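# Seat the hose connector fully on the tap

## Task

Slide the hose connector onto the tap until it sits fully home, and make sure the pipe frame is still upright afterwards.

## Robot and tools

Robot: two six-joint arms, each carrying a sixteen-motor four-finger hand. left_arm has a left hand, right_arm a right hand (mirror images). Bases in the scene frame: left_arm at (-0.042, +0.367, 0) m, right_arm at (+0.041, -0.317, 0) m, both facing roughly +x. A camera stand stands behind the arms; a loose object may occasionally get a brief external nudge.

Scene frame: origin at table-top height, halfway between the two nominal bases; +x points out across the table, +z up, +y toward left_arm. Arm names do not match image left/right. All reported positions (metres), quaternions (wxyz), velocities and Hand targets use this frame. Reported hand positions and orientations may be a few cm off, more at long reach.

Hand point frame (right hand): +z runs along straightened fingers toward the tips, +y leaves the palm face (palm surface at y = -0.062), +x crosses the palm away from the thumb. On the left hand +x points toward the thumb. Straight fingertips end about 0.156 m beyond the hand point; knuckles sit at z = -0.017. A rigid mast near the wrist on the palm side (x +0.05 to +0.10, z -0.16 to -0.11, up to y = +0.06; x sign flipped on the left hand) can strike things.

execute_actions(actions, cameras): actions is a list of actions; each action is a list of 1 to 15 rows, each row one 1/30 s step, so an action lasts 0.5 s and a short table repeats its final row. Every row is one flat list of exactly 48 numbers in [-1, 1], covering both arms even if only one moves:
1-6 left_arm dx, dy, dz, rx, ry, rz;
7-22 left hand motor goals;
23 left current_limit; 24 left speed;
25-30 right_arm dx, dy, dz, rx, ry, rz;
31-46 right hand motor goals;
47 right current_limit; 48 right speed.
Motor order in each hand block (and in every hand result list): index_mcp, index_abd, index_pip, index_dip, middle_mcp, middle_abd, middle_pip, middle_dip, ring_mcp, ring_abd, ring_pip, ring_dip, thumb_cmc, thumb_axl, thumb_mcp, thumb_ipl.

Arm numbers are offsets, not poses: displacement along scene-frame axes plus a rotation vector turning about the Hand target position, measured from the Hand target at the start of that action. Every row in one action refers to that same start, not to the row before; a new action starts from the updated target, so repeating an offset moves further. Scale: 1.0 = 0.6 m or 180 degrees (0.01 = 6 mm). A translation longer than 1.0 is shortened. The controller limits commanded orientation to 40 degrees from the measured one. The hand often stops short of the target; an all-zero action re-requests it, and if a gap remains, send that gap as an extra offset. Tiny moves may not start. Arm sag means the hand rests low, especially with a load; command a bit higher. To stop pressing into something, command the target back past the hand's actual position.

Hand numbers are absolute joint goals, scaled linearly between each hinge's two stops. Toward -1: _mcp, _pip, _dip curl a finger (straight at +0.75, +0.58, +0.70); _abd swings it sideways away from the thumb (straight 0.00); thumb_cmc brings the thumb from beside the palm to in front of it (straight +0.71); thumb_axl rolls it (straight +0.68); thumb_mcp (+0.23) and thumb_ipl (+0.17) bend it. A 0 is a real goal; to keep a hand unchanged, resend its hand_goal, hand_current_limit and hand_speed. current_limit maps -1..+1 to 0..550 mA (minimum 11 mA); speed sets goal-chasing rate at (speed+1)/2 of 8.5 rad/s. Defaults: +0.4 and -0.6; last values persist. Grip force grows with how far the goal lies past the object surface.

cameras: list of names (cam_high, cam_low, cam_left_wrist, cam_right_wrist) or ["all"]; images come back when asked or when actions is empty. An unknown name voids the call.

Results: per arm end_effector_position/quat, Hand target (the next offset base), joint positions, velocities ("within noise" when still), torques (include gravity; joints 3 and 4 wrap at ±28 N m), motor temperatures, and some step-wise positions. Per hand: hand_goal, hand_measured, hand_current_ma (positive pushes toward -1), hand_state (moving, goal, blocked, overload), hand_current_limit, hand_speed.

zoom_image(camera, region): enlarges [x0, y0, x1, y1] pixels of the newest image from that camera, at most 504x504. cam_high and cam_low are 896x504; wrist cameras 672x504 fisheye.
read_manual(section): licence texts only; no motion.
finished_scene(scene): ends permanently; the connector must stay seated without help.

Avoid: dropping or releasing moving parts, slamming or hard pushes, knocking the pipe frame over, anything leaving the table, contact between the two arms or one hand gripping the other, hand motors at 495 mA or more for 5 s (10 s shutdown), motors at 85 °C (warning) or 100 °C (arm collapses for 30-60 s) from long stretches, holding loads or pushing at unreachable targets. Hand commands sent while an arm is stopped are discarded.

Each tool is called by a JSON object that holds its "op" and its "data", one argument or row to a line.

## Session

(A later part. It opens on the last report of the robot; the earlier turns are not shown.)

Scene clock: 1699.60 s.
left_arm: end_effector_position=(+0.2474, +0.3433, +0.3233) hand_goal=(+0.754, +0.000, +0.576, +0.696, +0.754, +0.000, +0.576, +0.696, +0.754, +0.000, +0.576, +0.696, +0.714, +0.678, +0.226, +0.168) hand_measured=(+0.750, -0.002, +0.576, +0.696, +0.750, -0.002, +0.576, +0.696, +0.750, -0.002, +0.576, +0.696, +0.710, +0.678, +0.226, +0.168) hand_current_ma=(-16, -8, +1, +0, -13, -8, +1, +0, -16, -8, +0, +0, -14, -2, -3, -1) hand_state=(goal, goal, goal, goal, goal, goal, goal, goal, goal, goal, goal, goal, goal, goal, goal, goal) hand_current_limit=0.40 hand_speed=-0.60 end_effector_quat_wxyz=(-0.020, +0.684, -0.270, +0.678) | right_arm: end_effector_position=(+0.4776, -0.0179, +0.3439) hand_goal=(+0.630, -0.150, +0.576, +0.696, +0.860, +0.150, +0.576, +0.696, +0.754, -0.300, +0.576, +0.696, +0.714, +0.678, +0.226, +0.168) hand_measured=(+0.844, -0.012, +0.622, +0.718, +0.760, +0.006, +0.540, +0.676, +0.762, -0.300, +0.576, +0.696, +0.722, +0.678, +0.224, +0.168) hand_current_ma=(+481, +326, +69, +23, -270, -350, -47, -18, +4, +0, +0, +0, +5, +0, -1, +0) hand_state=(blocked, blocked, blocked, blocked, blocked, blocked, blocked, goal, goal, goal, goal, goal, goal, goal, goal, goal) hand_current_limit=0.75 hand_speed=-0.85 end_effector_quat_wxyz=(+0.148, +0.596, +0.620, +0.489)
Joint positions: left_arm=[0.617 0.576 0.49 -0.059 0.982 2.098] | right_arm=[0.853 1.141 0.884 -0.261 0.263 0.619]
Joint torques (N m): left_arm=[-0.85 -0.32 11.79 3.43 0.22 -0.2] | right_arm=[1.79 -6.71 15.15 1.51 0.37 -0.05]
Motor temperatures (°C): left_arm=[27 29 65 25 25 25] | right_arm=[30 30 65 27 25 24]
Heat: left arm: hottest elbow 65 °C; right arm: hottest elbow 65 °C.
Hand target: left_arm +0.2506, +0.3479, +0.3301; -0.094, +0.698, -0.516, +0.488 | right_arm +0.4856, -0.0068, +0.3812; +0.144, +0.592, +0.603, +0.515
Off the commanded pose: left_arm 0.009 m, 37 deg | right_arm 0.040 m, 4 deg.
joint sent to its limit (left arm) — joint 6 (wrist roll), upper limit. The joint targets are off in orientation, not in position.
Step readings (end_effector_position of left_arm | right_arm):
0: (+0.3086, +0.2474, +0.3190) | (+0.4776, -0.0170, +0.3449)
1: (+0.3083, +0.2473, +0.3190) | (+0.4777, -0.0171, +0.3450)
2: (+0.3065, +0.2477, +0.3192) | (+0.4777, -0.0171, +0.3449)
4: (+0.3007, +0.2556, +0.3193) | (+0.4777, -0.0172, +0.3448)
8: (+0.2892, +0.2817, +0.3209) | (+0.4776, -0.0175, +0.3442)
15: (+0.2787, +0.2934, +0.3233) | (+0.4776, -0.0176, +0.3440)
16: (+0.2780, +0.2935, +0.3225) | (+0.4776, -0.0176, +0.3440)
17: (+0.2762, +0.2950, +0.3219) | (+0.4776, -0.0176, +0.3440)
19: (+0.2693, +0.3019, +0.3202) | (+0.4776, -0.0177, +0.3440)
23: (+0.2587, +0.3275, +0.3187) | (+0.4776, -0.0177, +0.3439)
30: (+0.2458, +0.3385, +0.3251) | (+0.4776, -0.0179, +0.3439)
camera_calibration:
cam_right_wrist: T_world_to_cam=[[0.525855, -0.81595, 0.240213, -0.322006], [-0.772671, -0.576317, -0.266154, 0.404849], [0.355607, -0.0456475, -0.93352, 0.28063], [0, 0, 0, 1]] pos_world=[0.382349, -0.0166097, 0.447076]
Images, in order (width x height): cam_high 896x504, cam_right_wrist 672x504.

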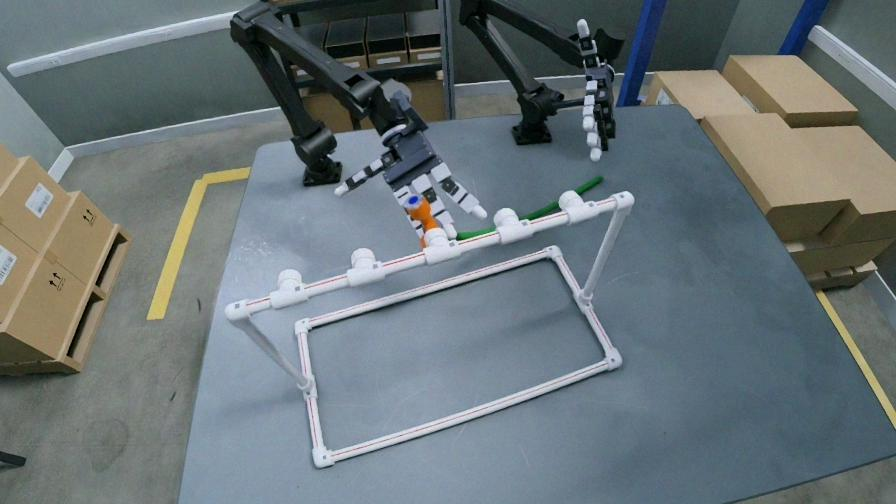

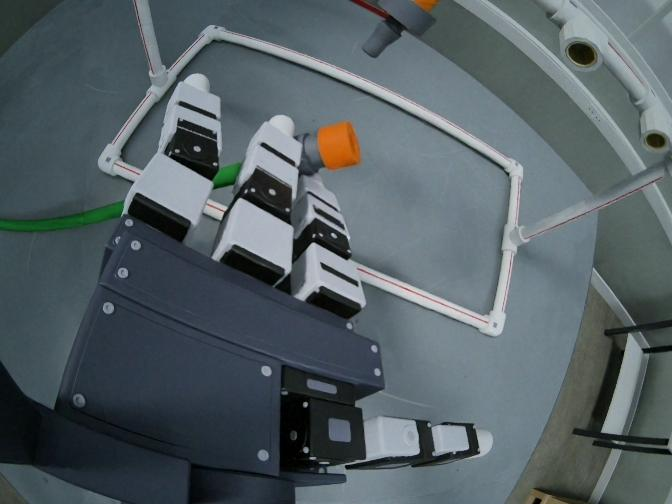

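{"op": "execute_actions", "data": {
  "actions": [
    [[0.011,0.007,-0.03,0.008,0.1125,0.0722,0.754,0,0.576,0.696,0.754,0,0.576,0.696,0.754,0,0.576,0.696,0.714,0.678,0.226,0.168,0.4,-0.6,-0.0333,-0.0361,-0.0472,0,0,0,0.63,-0.15,0.576,0.696,0.86,0.15,0.576,0.696,0.754,-0.3,0.576,0.696,0.714,0.678,0.226,0.168,0.75,-0.85]],
    [[0.011,0.007,-0.03,0.008,0.1125,0.0722,0.754,0,0.576,0.696,0.754,0,0.576,0.696,0.754,0,0.576,0.696,0.714,0.678,0.226,0.168,0.4,-0.6,-0.0333,-0.0361,-0.0472,0,0,0,0.63,-0.15,0.576,0.696,0.86,0.15,0.576,0.696,0.754,-0.3,0.576,0.696,0.714,0.678,0.226,0.168,0.75,-0.85]],
    [[0.011,0.007,-0.03,0.008,0.1125,0.0722,0.754,0,0.576,0.696,0.754,0,0.576,0.696,0.754,0,0.576,0.696,0.714,0.678,0.226,0.168,0.4,-0.6,-0.0333,-0.0361,-0.0472,0,0,0,0.63,-0.15,0.576,0.696,0.86,0.15,0.576,0.696,0.754,-0.3,0.576,0.696,0.714,0.678,0.226,0.168,0.75,-0.85]]
  ],
  "cameras": ["all"]
}}

Scene clock: 1806.93 s.
left_arm: end_effector_position=(+0.2606, +0.3598, +0.2563) hand_goal=(+0.754, +0.000, +0.576, +0.696, +0.754, +0.000, +0.576, +0.696, +0.754, +0.000, +0.576, +0.696, +0.714, +0.678, +0.226, +0.168) hand_measured=(+0.750, -0.002, +0.576, +0.696, +0.750, -0.002, +0.576, +0.696, +0.750, -0.002, +0.576, +0.696, +0.712, +0.678, +0.224, +0.168) hand_current_ma=(-16, -8, +1, +0, -13, -8, +1, +0, -16, -8, +0, +0, -9, -2, -12, -1) hand_state=(goal, goal, goal, goal, goal, goal, goal, goal, goal, goal, goal, goal, goal, goal, goal, goal) hand_current_limit=0.40 hand_speed=-0.60 end_effector_quat_wxyz=(-0.036, +0.988, -0.152, +0.000) | right_arm: end_effector_position=(+0.4274, -0.0710, +0.2855) hand_goal=(+0.630, -0.150, +0.576, +0.696, +0.860, +0.150, +0.576, +0.696, +0.754, -0.300, +0.576, +0.696, +0.714, +0.678, +0.226, +0.168) hand_measured=(+0.844, -0.012, +0.626, +0.720, +0.760, +0.006, +0.530, +0.672, +0.762, -0.300, +0.576, +0.696, +0.722, +0.678, +0.224, +0.168) hand_current_ma=(+481, +326, +81, +27, -268, -350, -69, -26, +4, +0, +0, +0, +5, +0, -1, +0) hand_state=(blocked, blocked, blocked, blocked, blocked, blocked, blocked, blocked, goal, goal, goal, goal, goal, goal, goal, goal) hand_current_limit=0.75 hand_speed=-0.85 end_effector_quat_wxyz=(+0.146, +0.595, +0.614, +0.497)
Joint positions: left_arm=[0.198 1.146 1.162 -1.56 -0.066 2.099] | right_arm=[0.853 0.973 0.604 -0.13 0.262 0.624]
Joint torques (N m): left_arm=[-2.73 -6.36 14.09 0.94 -0.18 -0.11] | right_arm=[1.85 -5.54 9.03 2.73 0.27 -0.13]
Motor temperatures (°C): left_arm=[27 29 56 24 25 25] | right_arm=[29 30 67 27 25 24]
Heat: left arm: hottest elbow 56 °C; right arm: hottest elbow 67 °C.
Hand target: left_arm +0.2704, +0.3606, +0.2760; -0.008, +0.972, -0.232, +0.033 | right_arm +0.4257, -0.0717, +0.2961; +0.144, +0.592, +0.604, +0.515
Off the commanded pose: left_arm 0.022 m, 11 deg; orientation clipped at the end of an earlier action of this call | right_arm 0.011 m, 2 deg.
joint sent to its limit (left arm) — joint 6 (wrist roll), upper limit. The joint targets are off in orientation, not in position.
Step readings (end_effector_position of left_arm | right_arm):
0: (+0.2474, +0.3433, +0.3233) | (+0.4776, -0.0179, +0.3439)
1: (+0.2474, +0.3433, +0.3233) | (+0.4776, -0.0179, +0.3439)
2: (+0.2476, +0.3435, +0.3221) | (+0.4776, -0.0179, +0.3439)
4: (+0.2481, +0.3439, +0.3173) | (+0.4773, -0.0182, +0.3441)
8: (+0.2533, +0.3488, +0.3017) | (+0.4723, -0.0235, +0.3425)
15: (+0.2558, +0.3543, +0.2852) | (+0.4689, -0.0271, +0.3403)
16: (+0.2556, +0.3544, +0.2833) | (+0.4687, -0.0273, +0.3401)
17: (+0.2560, +0.3558, +0.2802) | (+0.4679, -0.0282, +0.3385)
19: (+0.2565, +0.3580, +0.2733) | (+0.4633, -0.0330, +0.3336)
23: (+0.2540, +0.3598, +0.2591) | (+0.4510, -0.0461, +0.3143)
30: (+0.2517, +0.3606, +0.2627) | (+0.4485, -0.0488, +0.3103)
31: (+0.2525, +0.3604, +0.2652) | (+0.4483, -0.0490, +0.3107)
32: (+0.2529, +0.3601, +0.2664) | (+0.4473, -0.0500, +0.3099)
34: (+0.2540, +0.3599, +0.2696) | (+0.4427, -0.0549, +0.3063)
38: (+0.2675, +0.3624, +0.2650) | (+0.4305, -0.0677, +0.2889)
45: (+0.2610, +0.3602, +0.2456) | (+0.4277, -0.0707, +0.2835)
camera_calibration:
cam_left_wrist: T_world_to_cam=[[-0.530391, 0.84469, 0.0720078, -0.215344], [0.574408, 0.295605, 0.76333, -0.498929], [0.623491, 0.446225, -0.641983, -0.0311749], [0, 0, 0, 1]] pos_world=[0.19181, 0.343296, 0.376341]
cam_right_wrist: T_world_to_cam=[[0.522125, -0.82081, 0.231637, -0.32127], [-0.770597, -0.570409, -0.284278, 0.324678], [0.365466, -0.0300699, -0.930339, 0.237568], [0, 0, 0, 1]] pos_world=[0.331116, -0.0713589, 0.387735]

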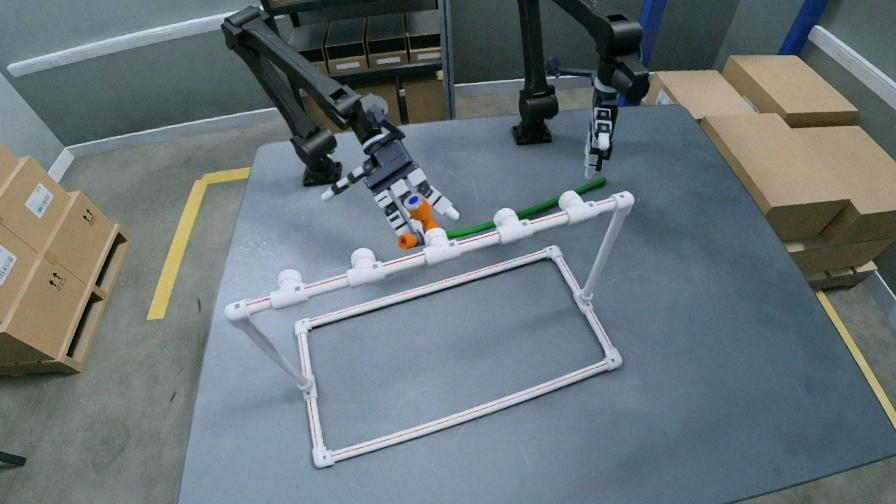

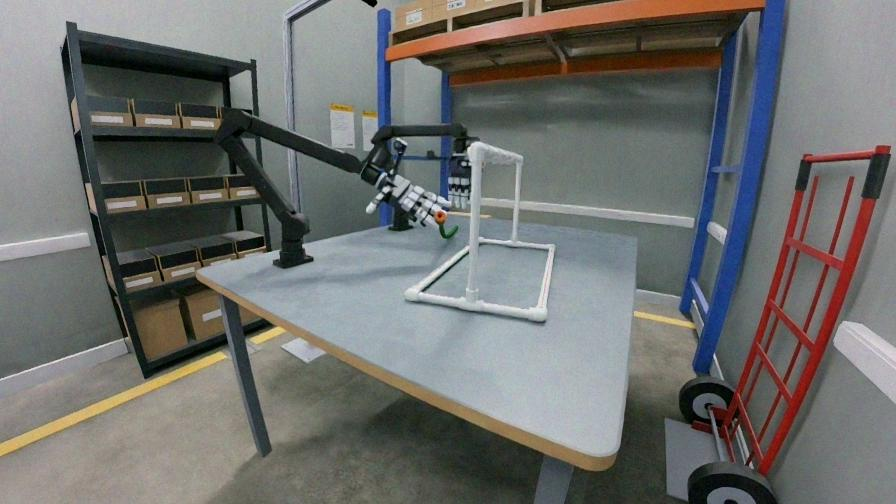

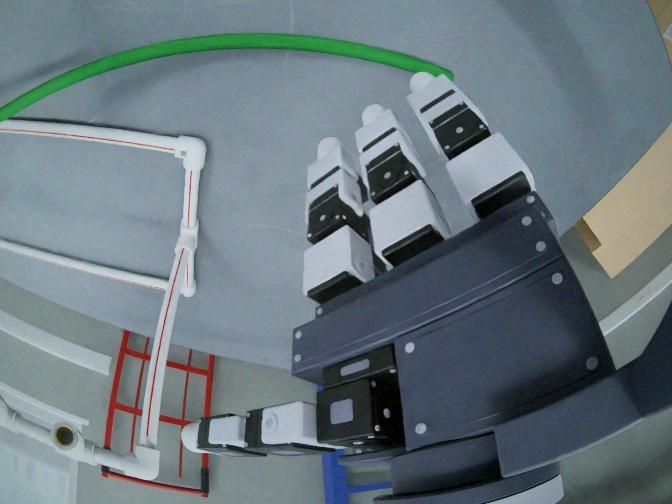

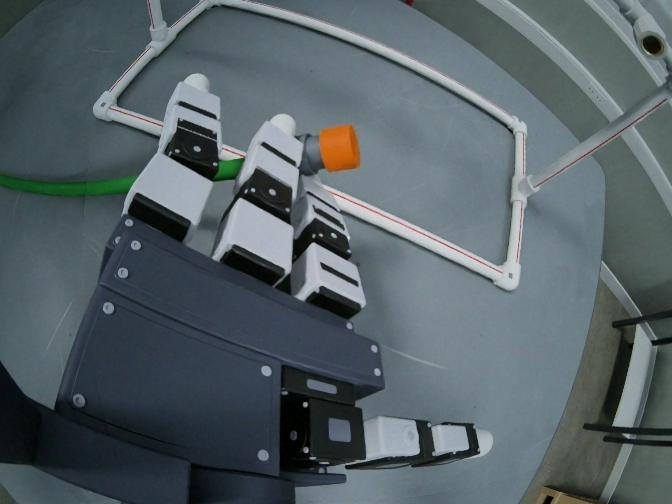

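{"op": "execute_actions", "data": {
  "actions": [
    [[0.107,-0.0167,-0.01,0,0,0,0.754,0,0.576,0.696,0.754,0,0.576,0.696,0.754,0,0.576,0.696,0.714,0.678,0.226,0.168,0.4,-0.6,0,0,0,0,0,0,0.63,-0.15,0.576,0.696,0.86,0.15,0.576,0.696,0.754,-0.3,0.576,0.696,0.714,0.678,0.226,0.168,0.75,-0.85]],
    [[0,0,-0.16,0,0,0,0.754,0,0.576,0.696,0.754,0,0.576,0.696,0.754,0,0.576,0.696,0.714,0.678,0.226,0.168,0.4,-0.6,0,0,0,0,0,0,0.63,-0.15,0.576,0.696,0.86,0.15,0.576,0.696,0.754,-0.3,0.576,0.696,0.714,0.678,0.226,0.168,0.75,-0.85]]
  ],
  "cameras": ["cam_left_wrist","cam_high"]
}}

Scene clock: 1844.67 s.
left_arm: end_effector_position=(+0.3275, +0.3512, +0.1665) hand_goal=(+0.754, +0.000, +0.576, +0.696, +0.754, +0.000, +0.576, +0.696, +0.754, +0.000, +0.576, +0.696, +0.714, +0.678, +0.226, +0.168) hand_measured=(+0.750, -0.002, +0.576, +0.696, +0.752, -0.002, +0.576, +0.696, +0.750, -0.002, +0.576, +0.696, +0.712, +0.678, +0.222, +0.168) hand_current_ma=(-11, -5, +1, +0, -8, -5, +1, +0, -11, -5, +0, +0, -7, -2, -13, -1) hand_state=(goal, goal, goal, goal, goal, goal, goal, goal, goal, goal, goal, goal, goal, goal, goal, goal) hand_current_limit=0.40 hand_speed=-0.60 end_effector_quat_wxyz=(-0.025, +0.984, -0.178, +0.008) | right_arm: end_effector_position=(+0.4274, -0.0710, +0.2855) hand_goal=(+0.630, -0.150, +0.576, +0.696, +0.860, +0.150, +0.576, +0.696, +0.754, -0.300, +0.576, +0.696, +0.714, +0.678, +0.226, +0.168) hand_measured=(+0.844, -0.012, +0.626, +0.720, +0.760, +0.006, +0.530, +0.672, +0.762, -0.300, +0.576, +0.696, +0.722, +0.678, +0.224, +0.168) hand_current_ma=(+481, +326, +81, +27, -268, -350, -69, -26, +4, +0, +0, +0, +5, +0, -1, +0) hand_state=(blocked, blocked, blocked, blocked, blocked, blocked, blocked, blocked, goal, goal, goal, goal, goal, goal, goal, goal) hand_current_limit=0.75 hand_speed=-0.85 end_effector_quat_wxyz=(+0.146, +0.595, +0.614, +0.497)
Joint positions: left_arm=[0.145 1.355 1.098 -1.283 -0.042 2.099] | right_arm=[0.853 0.973 0.604 -0.13 0.262 0.624]
Joint torques (N m): left_arm=[-2.37 -9.52 10.56 1.54 0.08 -0.12] | right_arm=[1.61 -6.18 8.94 2.82 0.29 -0.13]
Motor temperatures (°C): left_arm=[27 29 59 24 25 25] | right_arm=[29 30 56 27 25 24]
Heat: left arm: hottest elbow 59 °C; right arm: hottest elbow 56 °C.
Hand target: left_arm +0.3346, +0.3505, +0.1740; -0.008, +0.972, -0.232, +0.033 | right_arm +0.4257, -0.0717, +0.2961; +0.144, +0.592, +0.604, +0.515
Off the commanded pose: left_arm 0.010 m, 7 deg | right_arm 0.011 m, 2 deg.
joint sent to its limit (left arm) — joint 6 (wrist roll), upper limit. The joint targets are off in orientation, not in position.
Step readings (end_effector_position of left_arm | right_arm):
0: (+0.2606, +0.3598, +0.2563) | (+0.4274, -0.0710, +0.2855)
1: (+0.2607, +0.3598, +0.2563) | (+0.4274, -0.0710, +0.2855)
2: (+0.2624, +0.3589, +0.2565) | (+0.4274, -0.0710, +0.2855)
4: (+0.2734, +0.3573, +0.2589) | (+0.4274, -0.0710, +0.2855)
8: (+0.3075, +0.3528, +0.2564) | (+0.4274, -0.0710, +0.2855)
15: (+0.3189, +0.3497, +0.2455) | (+0.4274, -0.0710, +0.2855)
16: (+0.3193, +0.3498, +0.2456) | (+0.4274, -0.0710, +0.2855)
17: (+0.3218, +0.3502, +0.2440) | (+0.4274, -0.0710, +0.2855)
19: (+0.3299, +0.3516, +0.2318) | (+0.4274, -0.0710, +0.2855)
23: (+0.3258, +0.3509, +0.1921) | (+0.4274, -0.0710, +0.2855)
30: (+0.3251, +0.3508, +0.1666) | (+0.4274, -0.0710, +0.2855)
camera_calibration:
cam_left_wrist: T_world_to_cam=[[-0.48515, 0.873137, 0.0475561, -0.186875], [0.582803, 0.282327, 0.761992, -0.464145], [0.651897, 0.397396, -0.645838, -0.118174], [0, 0, 0, 1]] pos_world=[0.25688, 0.34117, 0.286241]
Images, in order (width x height): cam_high 896x504, cam_left_wrist 672x504.

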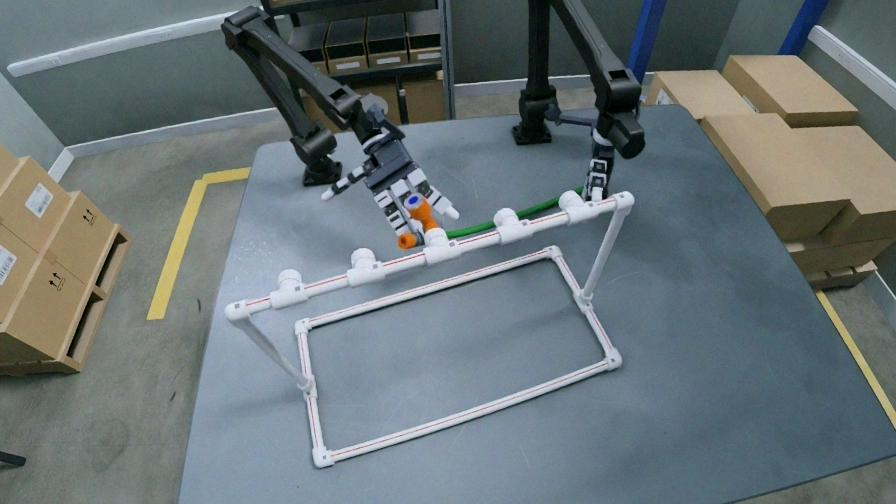

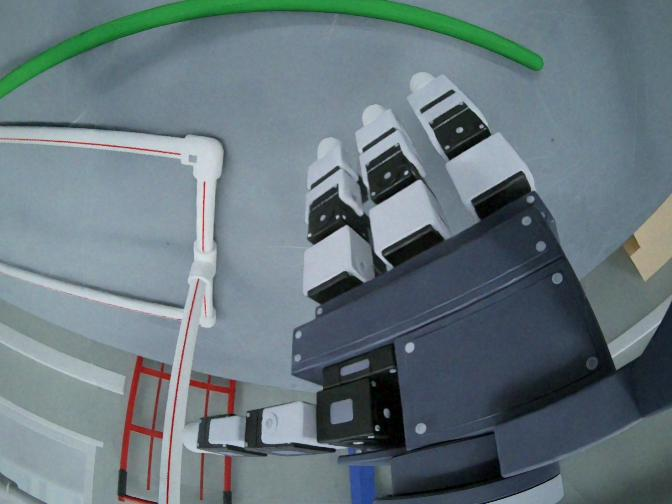

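{"op": "execute_actions", "data": {
  "actions": [
    [[0,0,-0.05,0,0,0,0.754,0,0.576,0.696,0.754,0,0.576,0.696,0.754,0,0.576,0.696,0.714,0.678,0.226,0.168,0.4,-0.6,0,0,0,0,0,0,0.63,-0.15,0.576,0.696,0.86,0.15,0.576,0.696,0.754,-0.3,0.576,0.696,0.714,0.678,0.226,0.168,0.75,-0.85]],
    [[-0.05,-0.077,0,0,0,-0.044,0.754,0,0.576,0.696,0.754,0,0.576,0.696,0.754,0,0.576,0.696,0.714,0.678,0.226,0.168,0.4,-0.6,0,0,0,0,0,0,0.63,-0.15,0.576,0.696,0.86,0.15,0.576,0.696,0.754,-0.3,0.576,0.696,0.714,0.678,0.226,0.168,0.75,-0.85]],
    [[-0.05,-0.077,0,0,0,-0.044,0.754,0,0.576,0.696,0.754,0,0.576,0.696,0.754,0,0.576,0.696,0.714,0.678,0.226,0.168,0.4,-0.6,0,0,0,0,0,0,0.63,-0.15,0.576,0.696,0.86,0.15,0.576,0.696,0.754,-0.3,0.576,0.696,0.714,0.678,0.226,0.168,0.75,-0.85]]
  ],
  "cameras": ["cam_left_wrist","cam_high"]
}}

Scene clock: 1869.47 s.
left_arm: end_effector_position=(+0.2739, +0.2587, +0.1373) hand_goal=(+0.754, +0.000, +0.576, +0.696, +0.754, +0.000, +0.576, +0.696, +0.754, +0.000, +0.576, +0.696, +0.714, +0.678, +0.226, +0.168) hand_measured=(+0.752, -0.002, +0.576, +0.696, +0.752, -0.002, +0.576, +0.696, +0.764, +0.002, +0.582, +0.698, +0.714, +0.678, +0.222, +0.168) hand_current_ma=(-5, -5, +1, +0, -4, -5, +1, +0, +38, +5, +17, +6, +0, -2, -13, -1) hand_state=(goal, goal, goal, goal, goal, goal, goal, goal, goal, goal, goal, goal, goal, goal, goal, goal) hand_current_limit=0.40 hand_speed=-0.60 end_effector_quat_wxyz=(-0.029, +0.951, -0.309, +0.017) | right_arm: end_effector_position=(+0.4275, -0.0713, +0.2858) hand_goal=(+0.630, -0.150, +0.576, +0.696, +0.860, +0.150, +0.576, +0.696, +0.754, -0.300, +0.576, +0.696, +0.714, +0.678, +0.226, +0.168) hand_measured=(+0.844, -0.012, +0.626, +0.720, +0.760, +0.006, +0.530, +0.672, +0.762, -0.300, +0.576, +0.696, +0.722, +0.678, +0.224, +0.168) hand_current_ma=(+481, +326, +81, +27, -268, -350, -69, -26, +4, +0, +0, +0, +5, +0, -1, +0) hand_state=(blocked, blocked, blocked, blocked, blocked, blocked, blocked, blocked, goal, goal, goal, goal, goal, goal, goal, goal) hand_current_limit=0.75 hand_speed=-0.85 end_effector_quat_wxyz=(+0.147, +0.595, +0.614, +0.498)
Joint positions: left_arm=[-0.124 1.271 0.944 -1.198 -0.049 2.1] | right_arm=[0.853 0.973 0.604 -0.13 0.264 0.624]
Joint torques (N m): left_arm=[-2.14 -8.82 9.61 1.17 0.02 -0.13] | right_arm=[1.03 -5.95 8.95 2.77 0.23 -0.14]
Motor temperatures (°C): left_arm=[27 30 60 24 25 25] | right_arm=[29 30 53 27 25 24]
Heat: left arm: hottest elbow 60 °C; right arm: hottest elbow 53 °C.
Hand target: left_arm +0.2745, +0.2580, +0.1439; -0.003, +0.931, -0.364, +0.033 | right_arm +0.4257, -0.0718, +0.2962; +0.144, +0.592, +0.603, +0.515
Off the commanded pose: left_arm 0.007 m, 8 deg | right_arm 0.010 m, 2 deg.
joint sent to its limit (left arm) — joint 6 (wrist roll), upper limit. The joint targets are off in orientation, not in position.
Step readings (end_effector_position of left_arm | right_arm):
0: (+0.3276, +0.3512, +0.1665) | (+0.4274, -0.0710, +0.2855)
1: (+0.3278, +0.3513, +0.1665) | (+0.4274, -0.0710, +0.2855)
2: (+0.3285, +0.3514, +0.1655) | (+0.4274, -0.0710, +0.2855)
4: (+0.3314, +0.3519, +0.1613) | (+0.4274, -0.0710, +0.2855)
8: (+0.3295, +0.3515, +0.1497) | (+0.4274, -0.0710, +0.2855)
15: (+0.3290, +0.3513, +0.1424) | (+0.4274, -0.0710, +0.2855)
16: (+0.3291, +0.3512, +0.1423) | (+0.4274, -0.0710, +0.2855)
17: (+0.3283, +0.3490, +0.1415) | (+0.4274, -0.0710, +0.2855)
19: (+0.3226, +0.3421, +0.1383) | (+0.4274, -0.0710, +0.2855)
23: (+0.3054, +0.3168, +0.1326) | (+0.4274, -0.0710, +0.2855)
30: (+0.3007, +0.3030, +0.1347) | (+0.4274, -0.0710, +0.2855)
31: (+0.3007, +0.3030, +0.1350) | (+0.4274, -0.0710, +0.2855)
32: (+0.2996, +0.3011, +0.1348) | (+0.4274, -0.0710, +0.2855)
34: (+0.2941, +0.2952, +0.1342) | (+0.4274, -0.0710, +0.2855)
38: (+0.2788, +0.2715, +0.1350) | (+0.4274, -0.0710, +0.2855)
45: (+0.2739, +0.2587, +0.1373) | (+0.4275, -0.0713, +0.2858)
camera_calibration:
cam_left_wrist: T_world_to_cam=[[-0.235641, 0.970572, 0.049638, -0.224411], [0.625363, 0.112336, 0.772206, -0.353654], [0.743905, 0.213005, -0.63343, -0.0445311], [0, 0, 0, 1]] pos_world=[0.201408, 0.267021, 0.256025]
Images, in order (width x height): cam_high 896x504, cam_left_wrist 672x504.

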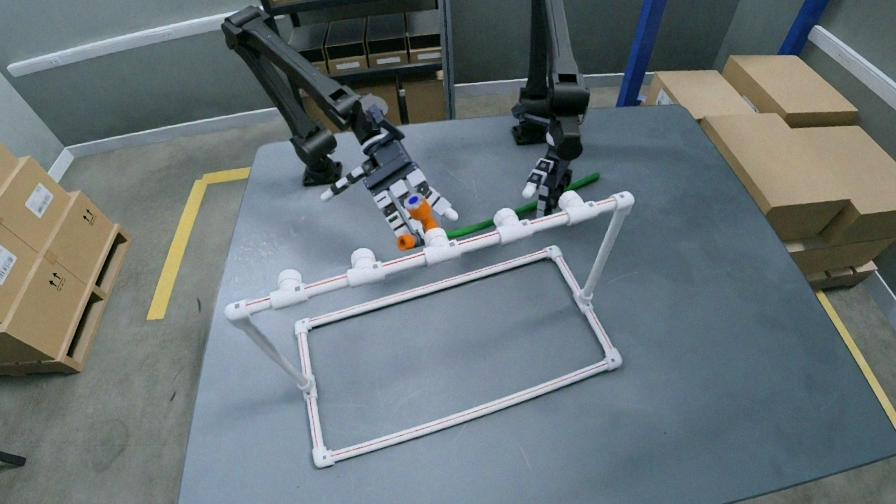

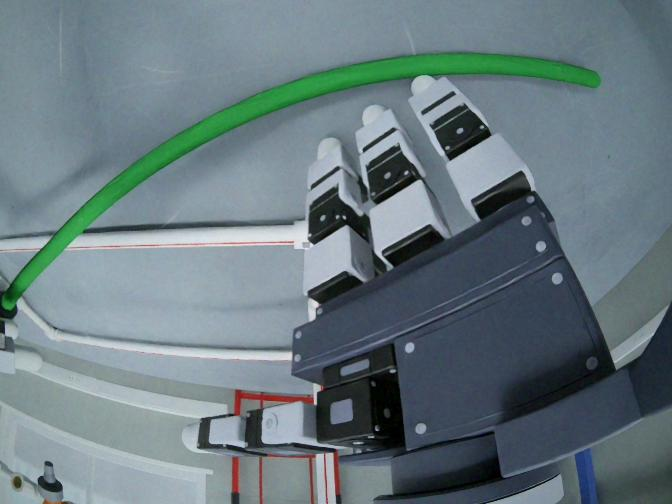

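{"op": "execute_actions", "data": {
  "actions": [
    [[0,0,0,0,0,0,0.754,0,0.576,0.696,0.754,0,0.576,0.696,0.754,0,0.576,0.696,-0.571,0.678,0.226,0.168,0.4,-0.4,0,0,0,0,0,0,0.63,-0.15,0.576,0.696,0.86,0.15,0.576,0.696,0.754,-0.3,0.576,0.696,0.714,0.678,0.226,0.168,0.75,-0.85]],
    [[-0.05,-0.077,0,0,0,-0.044,0.754,0,0.576,0.696,0.754,0,0.576,0.696,0.754,0,0.576,0.696,-0.571,0.678,0.226,0.168,0.4,-0.4,0,0,0,0,0,0,0.63,-0.15,0.576,0.696,0.86,0.15,0.576,0.696,0.754,-0.3,0.576,0.696,0.714,0.678,0.226,0.168,0.75,-0.85]],
    [[-0.05,-0.077,0,0,0,-0.044,0.754,0,0.576,0.696,0.754,0,0.576,0.696,0.754,0,0.576,0.696,-0.571,0.678,0.226,0.168,0.4,-0.4,0,0,0,0,0,0,0.63,-0.15,0.576,0.696,0.86,0.15,0.576,0.696,0.754,-0.3,0.576,0.696,0.714,0.678,0.226,0.168,0.75,-0.85]],
    [[-0.05,-0.06,0,0,0,-0.044,0.754,0,0.576,0.696,0.754,0,0.576,0.696,0.754,0,0.576,0.696,-0.571,0.678,0.226,0.168,0.4,-0.4,0,0,0,0,0,0,0.63,-0.15,0.576,0.696,0.86,0.15,0.576,0.696,0.754,-0.3,0.576,0.696,0.714,0.678,0.226,0.168,0.75,-0.85]]
  ],
  "cameras": ["all"]
}}

Scene clock: 1905.27 s.
left_arm: end_effector_position=(+0.1821, +0.1334, +0.1378) hand_goal=(+0.754, +0.000, +0.576, +0.696, +0.754, +0.000, +0.576, +0.696, +0.754, +0.000, +0.576, +0.696, -0.570, +0.678, +0.226, +0.168) hand_measured=(+0.762, -0.008, +0.582, +0.696, +0.754, -0.002, +0.578, +0.696, +0.754, -0.002, +0.578, +0.700, -0.568, +0.678, +0.222, +0.168) hand_current_ma=(+32, -23, +20, +3, -1, -8, +7, +1, +0, -8, +7, +10, +8, -2, -13, -1) hand_state=(goal, goal, goal, goal, goal, goal, goal, goal, goal, goal, goal, goal, goal, goal, goal, goal) hand_current_limit=0.40 hand_speed=-0.40 end_effector_quat_wxyz=(-0.015, +0.855, -0.518, +0.024) | right_arm: end_effector_position=(+0.4275, -0.0715, +0.2859) hand_goal=(+0.630, -0.150, +0.576, +0.696, +0.860, +0.150, +0.576, +0.696, +0.754, -0.300, +0.576, +0.696, +0.714, +0.678, +0.226, +0.168) hand_measured=(+0.840, +0.002, +0.626, +0.720, +0.784, +0.002, +0.530, +0.672, +0.762, -0.300, +0.576, +0.696, +0.722, +0.678, +0.224, +0.168) hand_current_ma=(+481, +376, +81, +27, -170, -362, -69, -26, +4, +0, +0, +0, +5, +0, -1, +0) hand_state=(blocked, blocked, blocked, blocked, blocked, blocked, blocked, blocked, goal, goal, goal, goal, goal, goal, goal, goal) hand_current_limit=0.75 hand_speed=-0.85 end_effector_quat_wxyz=(+0.147, +0.595, +0.613, +0.497)
Joint positions: left_arm=[-0.582 1.24 0.915 -1.198 -0.03 2.102] | right_arm=[0.853 0.973 0.604 -0.13 0.265 0.624]
Joint torques (N m): left_arm=[-2.49 -7.53 10.13 1.25 0.18 -0.15] | right_arm=[1.73 -5.71 8.76 2.69 0.19 -0.14]
Motor temperatures (°C): left_arm=[27 30 55 24 25 25] | right_arm=[29 30 51 27 25 24]
Heat: left arm: hottest elbow 55 °C; right arm: hottest elbow 51 °C.
Hand target: left_arm +0.1846, +0.1297, +0.1440; +0.004, +0.836, -0.548, +0.033 | right_arm +0.4257, -0.0717, +0.2962; +0.144, +0.592, +0.603, +0.515
Off the commanded pose: left_arm 0.008 m, 5 deg | right_arm 0.011 m, 2 deg.
joint sent to its limit (left arm) — joint 6 (wrist roll), upper limit. The joint targets are off in orientation, not in position.
Step readings (end_effector_position of left_arm | right_arm):
0: (+0.2739, +0.2587, +0.1373) | (+0.4275, -0.0713, +0.2858)
1: (+0.2739, +0.2587, +0.1373) | (+0.4275, -0.0713, +0.2858)
2: (+0.2739, +0.2587, +0.1373) | (+0.4275, -0.0713, +0.2858)
4: (+0.2739, +0.2587, +0.1373) | (+0.4275, -0.0713, +0.2858)
8: (+0.2739, +0.2587, +0.1373) | (+0.4275, -0.0713, +0.2858)
15: (+0.2739, +0.2587, +0.1373) | (+0.4275, -0.0713, +0.2858)
16: (+0.2739, +0.2585, +0.1374) | (+0.4275, -0.0713, +0.2858)
17: (+0.2728, +0.2569, +0.1372) | (+0.4275, -0.0713, +0.2858)
19: (+0.2675, +0.2499, +0.1365) | (+0.4275, -0.0713, +0.2858)
23: (+0.2511, +0.2260, +0.1363) | (+0.4275, -0.0715, +0.2858)
30: (+0.2447, +0.2139, +0.1373) | (+0.4275, -0.0715, +0.2858)
31: (+0.2446, +0.2136, +0.1373) | (+0.4275, -0.0715, +0.2858)
32: (+0.2439, +0.2124, +0.1373) | (+0.4275, -0.0715, +0.2858)
34: (+0.2390, +0.2046, +0.1371) | (+0.4275, -0.0715, +0.2858)
38: (+0.2216, +0.1799, +0.1369) | (+0.4275, -0.0715, +0.2859)
45: (+0.2132, +0.1680, +0.1376) | (+0.4275, -0.0715, +0.2859)
46: (+0.2131, +0.1679, +0.1376) | (+0.4275, -0.0715, +0.2859)
47: (+0.2127, +0.1673, +0.1375) | (+0.4275, -0.0715, +0.2859)
49: (+0.2078, +0.1615, +0.1374) | (+0.4275, -0.0715, +0.2859)
53: (+0.1904, +0.1420, +0.1374) | (+0.4275, -0.0715, +0.2859)
60: (+0.1821, +0.1335, +0.1378) | (+0.4275, -0.0715, +0.2859)
camera_calibration:
cam_left_wrist: T_world_to_cam=[[0.221032, 0.97477, 0.0311033, -0.205783], [0.616598, -0.164382, 0.769926, -0.24377], [0.755614, -0.151, -0.637375, 0.0978101], [0, 0, 0, 1]] pos_world=[0.121886, 0.175289, 0.256427]
cam_right_wrist: T_world_to_cam=[[0.519674, -0.82201, 0.232892, -0.321261], [-0.771711, -0.568592, -0.284896, 0.325224], [0.366608, -0.0316726, -0.929836, 0.237094], [0, 0, 0, 1]] pos_world=[0.331009, -0.0716503, 0.387933]

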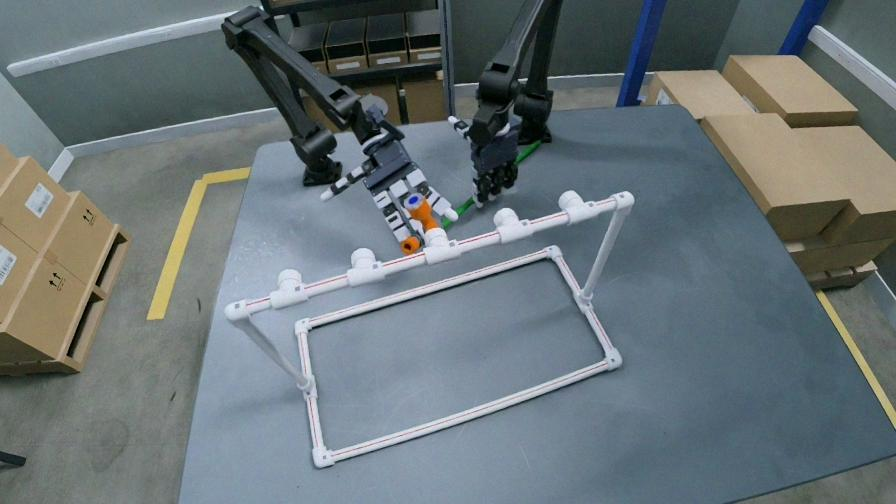

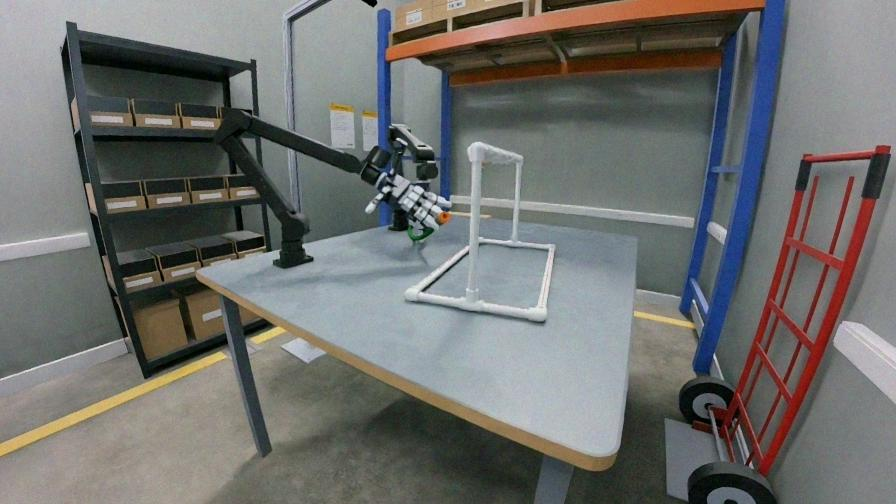

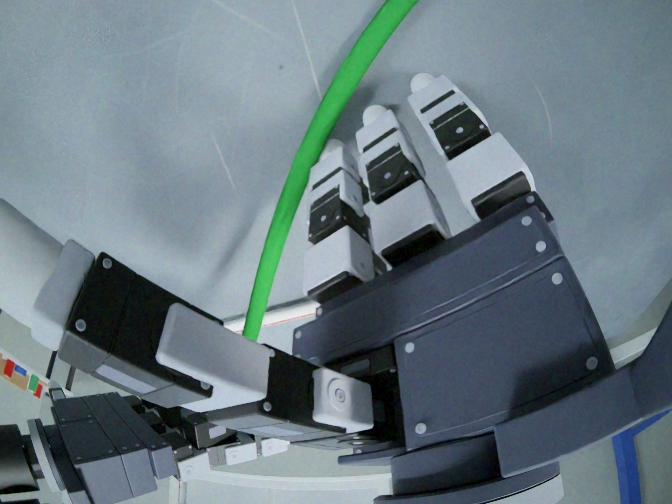

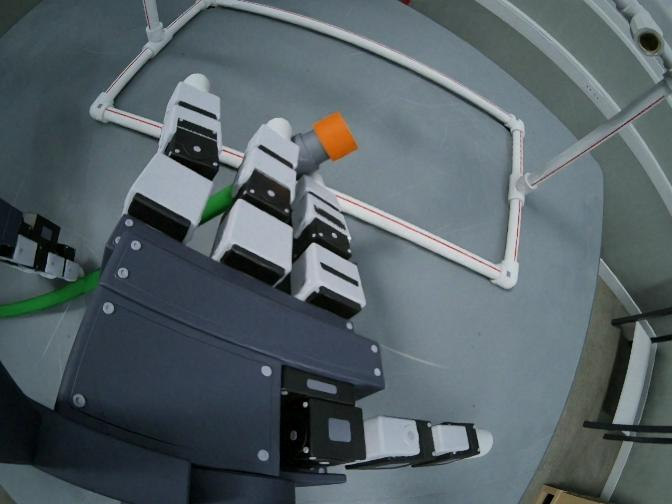

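{"op": "execute_actions", "data": {
  "actions": [
    [[-0.058,-0.075,0,0,0,-0.044,0.754,0,0.576,0.696,0.754,0,0.576,0.696,0.754,0,0.576,0.696,-0.571,0.678,0.226,0.168,0.4,-0.4,0,0,0,0,0,0,0.63,-0.15,0.576,0.696,0.86,0.15,0.576,0.696,0.754,-0.3,0.576,0.696,0.714,0.678,0.226,0.168,0.75,-0.85]],
    [[-0.03,-0.06,0,0,0,-0.03,0.754,0,0.576,0.696,0.754,0,0.576,0.696,0.754,0,0.576,0.696,-0.571,0.678,0.226,0.168,0.4,-0.4,0,0,0,0,0,0,0.63,-0.15,0.576,0.696,0.86,0.15,0.576,0.696,0.754,-0.3,0.576,0.696,0.714,0.678,0.226,0.168,0.75,-0.85]],
    [[0,0,0.16,0,0,0,0.754,0,0.576,0.696,0.754,0,0.576,0.696,0.754,0,0.576,0.696,-0.571,0.678,0.226,0.168,0.4,-0.4,0,0,0,0,0,0,0.63,-0.15,0.576,0.696,0.86,0.15,0.576,0.696,0.754,-0.3,0.576,0.696,0.714,0.678,0.226,0.168,0.75,-0.85]],
    [[0.05,0.08,0.1,0,0,0.05,0.754,0,0.576,0.696,0.754,0,0.576,0.696,0.754,0,0.576,0.696,-0.571,0.678,0.226,0.168,0.4,-0.4,0,0,0,0,0,0,0.63,-0.15,0.576,0.696,0.86,0.15,0.576,0.696,0.754,-0.3,0.576,0.696,0.714,0.678,0.226,0.168,0.75,-0.85]]
  ],
  "cameras": ["all"]
}}

{"op": "zoom_image", "data": {
  "camera": "cam_right_wrist",
  "region": [200, 60, 420, 240]
}}

Scene clock: 1944.53 s.
left_arm: end_effector_position=(+0.1527, +0.1011, +0.2821) hand_goal=(+0.754, +0.000, +0.576, +0.696, +0.754, +0.000, +0.576, +0.696, +0.754, +0.000, +0.576, +0.696, -0.570, +0.678, +0.226, +0.168) hand_measured=(+0.754, -0.002, +0.578, +0.698, +0.752, -0.002, +0.578, +0.696, +0.752, -0.002, +0.578, +0.698, -0.568, +0.678, +0.222, +0.168) hand_current_ma=(-2, -6, +6, +8, -4, -6, +6, +1, -4, -6, +5, +9, +6, -2, -15, -1) hand_state=(goal, goal, goal, goal, goal, goal, goal, goal, goal, goal, goal, goal, goal, goal, goal, goal) hand_current_limit=0.40 hand_speed=-0.40 end_effector_quat_wxyz=(-0.001, +0.822, -0.570, +0.015) | right_arm: end_effector_position=(+0.4269, -0.0722, +0.2850) hand_goal=(+0.630, -0.150, +0.576, +0.696, +0.860, +0.150, +0.576, +0.696, +0.754, -0.300, +0.576, +0.696, +0.714, +0.678, +0.226, +0.168) hand_measured=(+0.808, +0.016, +0.626, +0.720, +0.816, -0.020, +0.542, +0.678, +0.762, -0.300, +0.576, +0.696, +0.722, +0.678, +0.224, +0.168) hand_current_ma=(+481, +437, +81, +27, -74, -449, -43, -16, +4, +0, +0, +0, +5, +0, -1, +0) hand_state=(blocked, blocked, blocked, blocked, blocked, blocked, blocked, goal, goal, goal, goal, goal, goal, goal, goal, goal) hand_current_limit=0.75 hand_speed=-0.85 end_effector_quat_wxyz=(+0.148, +0.596, +0.613, +0.497)
Joint positions: left_arm=[-0.705 1.215 1.271 -1.598 -0.004 2.102] | right_arm=[0.854 0.971 0.601 -0.129 0.266 0.624]
Joint torques (N m): left_arm=[-1.38 -7.06 13.89 0.98 0 -0.15] | right_arm=[1.38 -5.83 9.33 2.8 0.15 -0.13]
Heat: left arm: hottest elbow 54 °C; right arm: hottest elbow 50 °C.
Hand target: left_arm +0.1617, +0.0966, +0.2999; +0.005, +0.815, -0.579, +0.033 | right_arm +0.4258, -0.0717, +0.2963; +0.144, +0.592, +0.603, +0.515
Off the commanded pose: left_arm 0.020 m, 3 deg | right_arm 0.011 m, 2 deg.
joint sent to its limit (left arm) — joint 6 (wrist roll), upper limit. The joint targets still meet the commanded pose.
Step readings (end_effector_position of left_arm | right_arm):
0: (+0.1821, +0.1334, +0.1378) | (+0.4275, -0.0715, +0.2859)
1: (+0.1819, +0.1333, +0.1378) | (+0.4275, -0.0715, +0.2859)
2: (+0.1808, +0.1323, +0.1378) | (+0.4275, -0.0715, +0.2859)
4: (+0.1733, +0.1253, +0.1378) | (+0.4275, -0.0714, +0.2858)
8: (+0.1491, +0.1050, +0.1375) | (+0.4274, -0.0711, +0.2857)
15: (+0.1400, +0.0969, +0.1334) | (+0.4268, -0.0709, +0.2839)
16: (+0.1402, +0.0970, +0.1329) | (+0.4268, -0.0709, +0.2839)
17: (+0.1398, +0.0958, +0.1327) | (+0.4268, -0.0709, +0.2839)
19: (+0.1375, +0.0902, +0.1326) | (+0.4266, -0.0707, +0.2838)
23: (+0.1284, +0.0725, +0.1325) | (+0.4266, -0.0707, +0.2838)
30: (+0.1256, +0.0650, +0.1327) | (+0.4266, -0.0707, +0.2838)
31: (+0.1259, +0.0647, +0.1333) | (+0.4266, -0.0707, +0.2838)
32: (+0.1253, +0.0652, +0.1361) | (+0.4266, -0.0707, +0.2838)
34: (+0.1228, +0.0667, +0.1502) | (+0.4267, -0.0709, +0.2839)
38: (+0.1248, +0.0637, +0.1886) | (+0.4269, -0.0721, +0.2846)
45: (+0.1292, +0.0573, +0.2234) | (+0.4269, -0.0722, +0.2850)
46: (+0.1285, +0.0580, +0.2238) | (+0.4269, -0.0722, +0.2850)
47: (+0.1276, +0.0609, +0.2248) | (+0.4269, -0.0722, +0.2850)
49: (+0.1270, +0.0697, +0.2314) | (+0.4269, -0.0722, +0.2850)
53: (+0.1410, +0.0903, +0.2539) | (+0.4269, -0.0722, +0.2850)
60: (+0.1539, +0.1002, +0.2817) | (+0.4269, -0.0722, +0.2850)
camera_calibration:
cam_left_wrist: T_world_to_cam=[[0.340799, 0.940045, 0.013102, -0.181905], [0.614798, -0.233386, 0.753362, -0.330066], [0.711252, -0.24869, -0.657475, 0.229371], [0, 0, 0, 1]] pos_world=[0.101776, 0.151009, 0.401848]
cam_right_wrist: T_world_to_cam=[[0.519183, -0.822121, 0.233593, -0.321234], [-0.772107, -0.568369, -0.284268, 0.324261], [0.366469, -0.0327719, -0.929853, 0.236402], [0, 0, 0, 1]] pos_world=[0.330509, -0.0720459, 0.387034]

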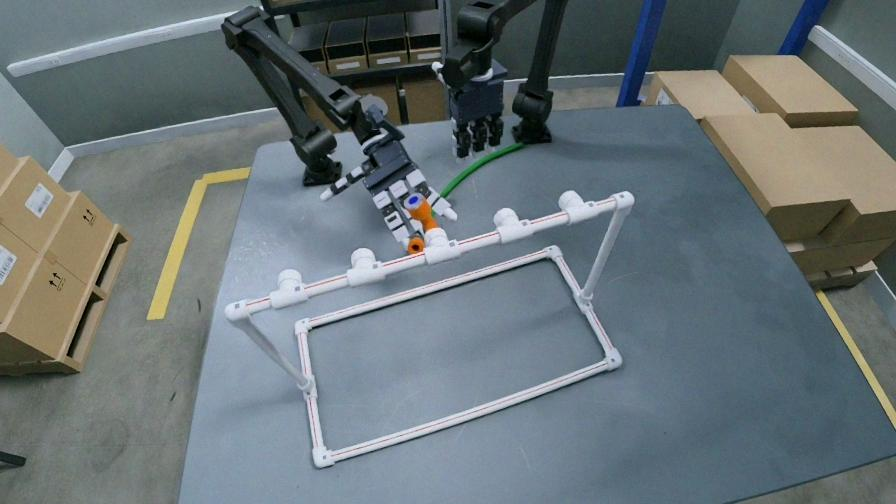

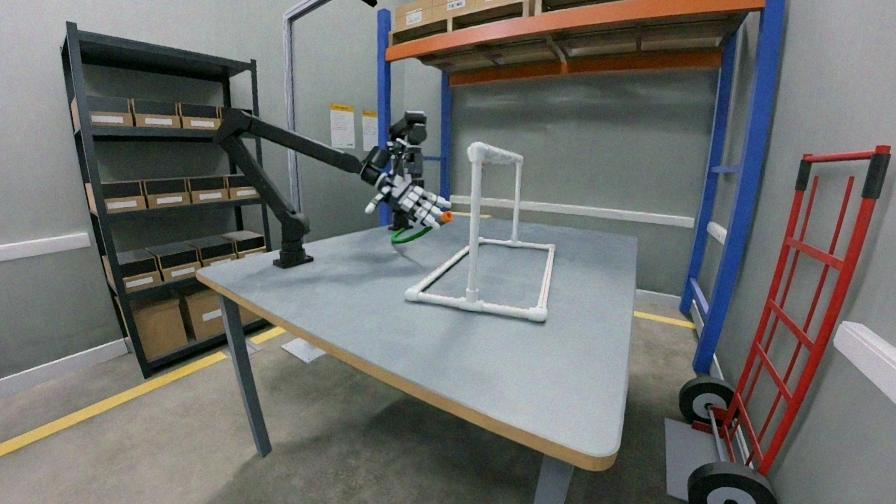

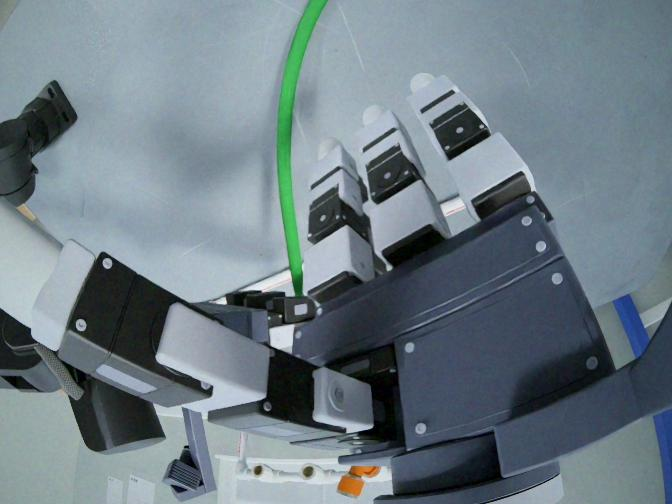

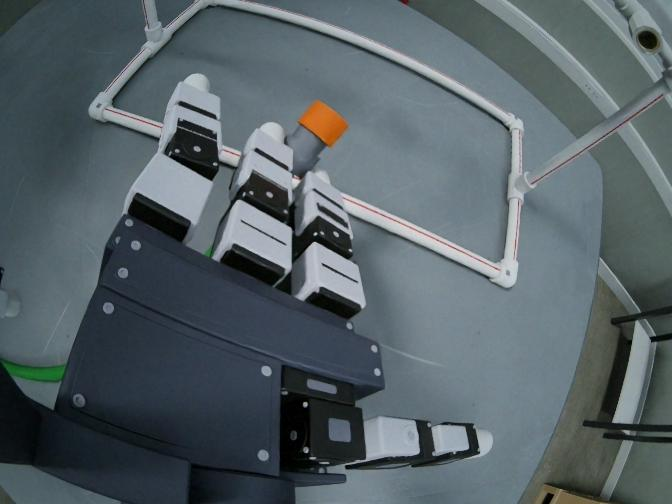

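Scaled by 2.291 from the camera's 672x504 image, which has a finer 960x720 frame.

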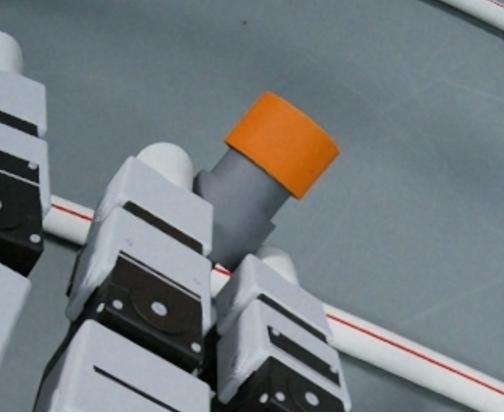

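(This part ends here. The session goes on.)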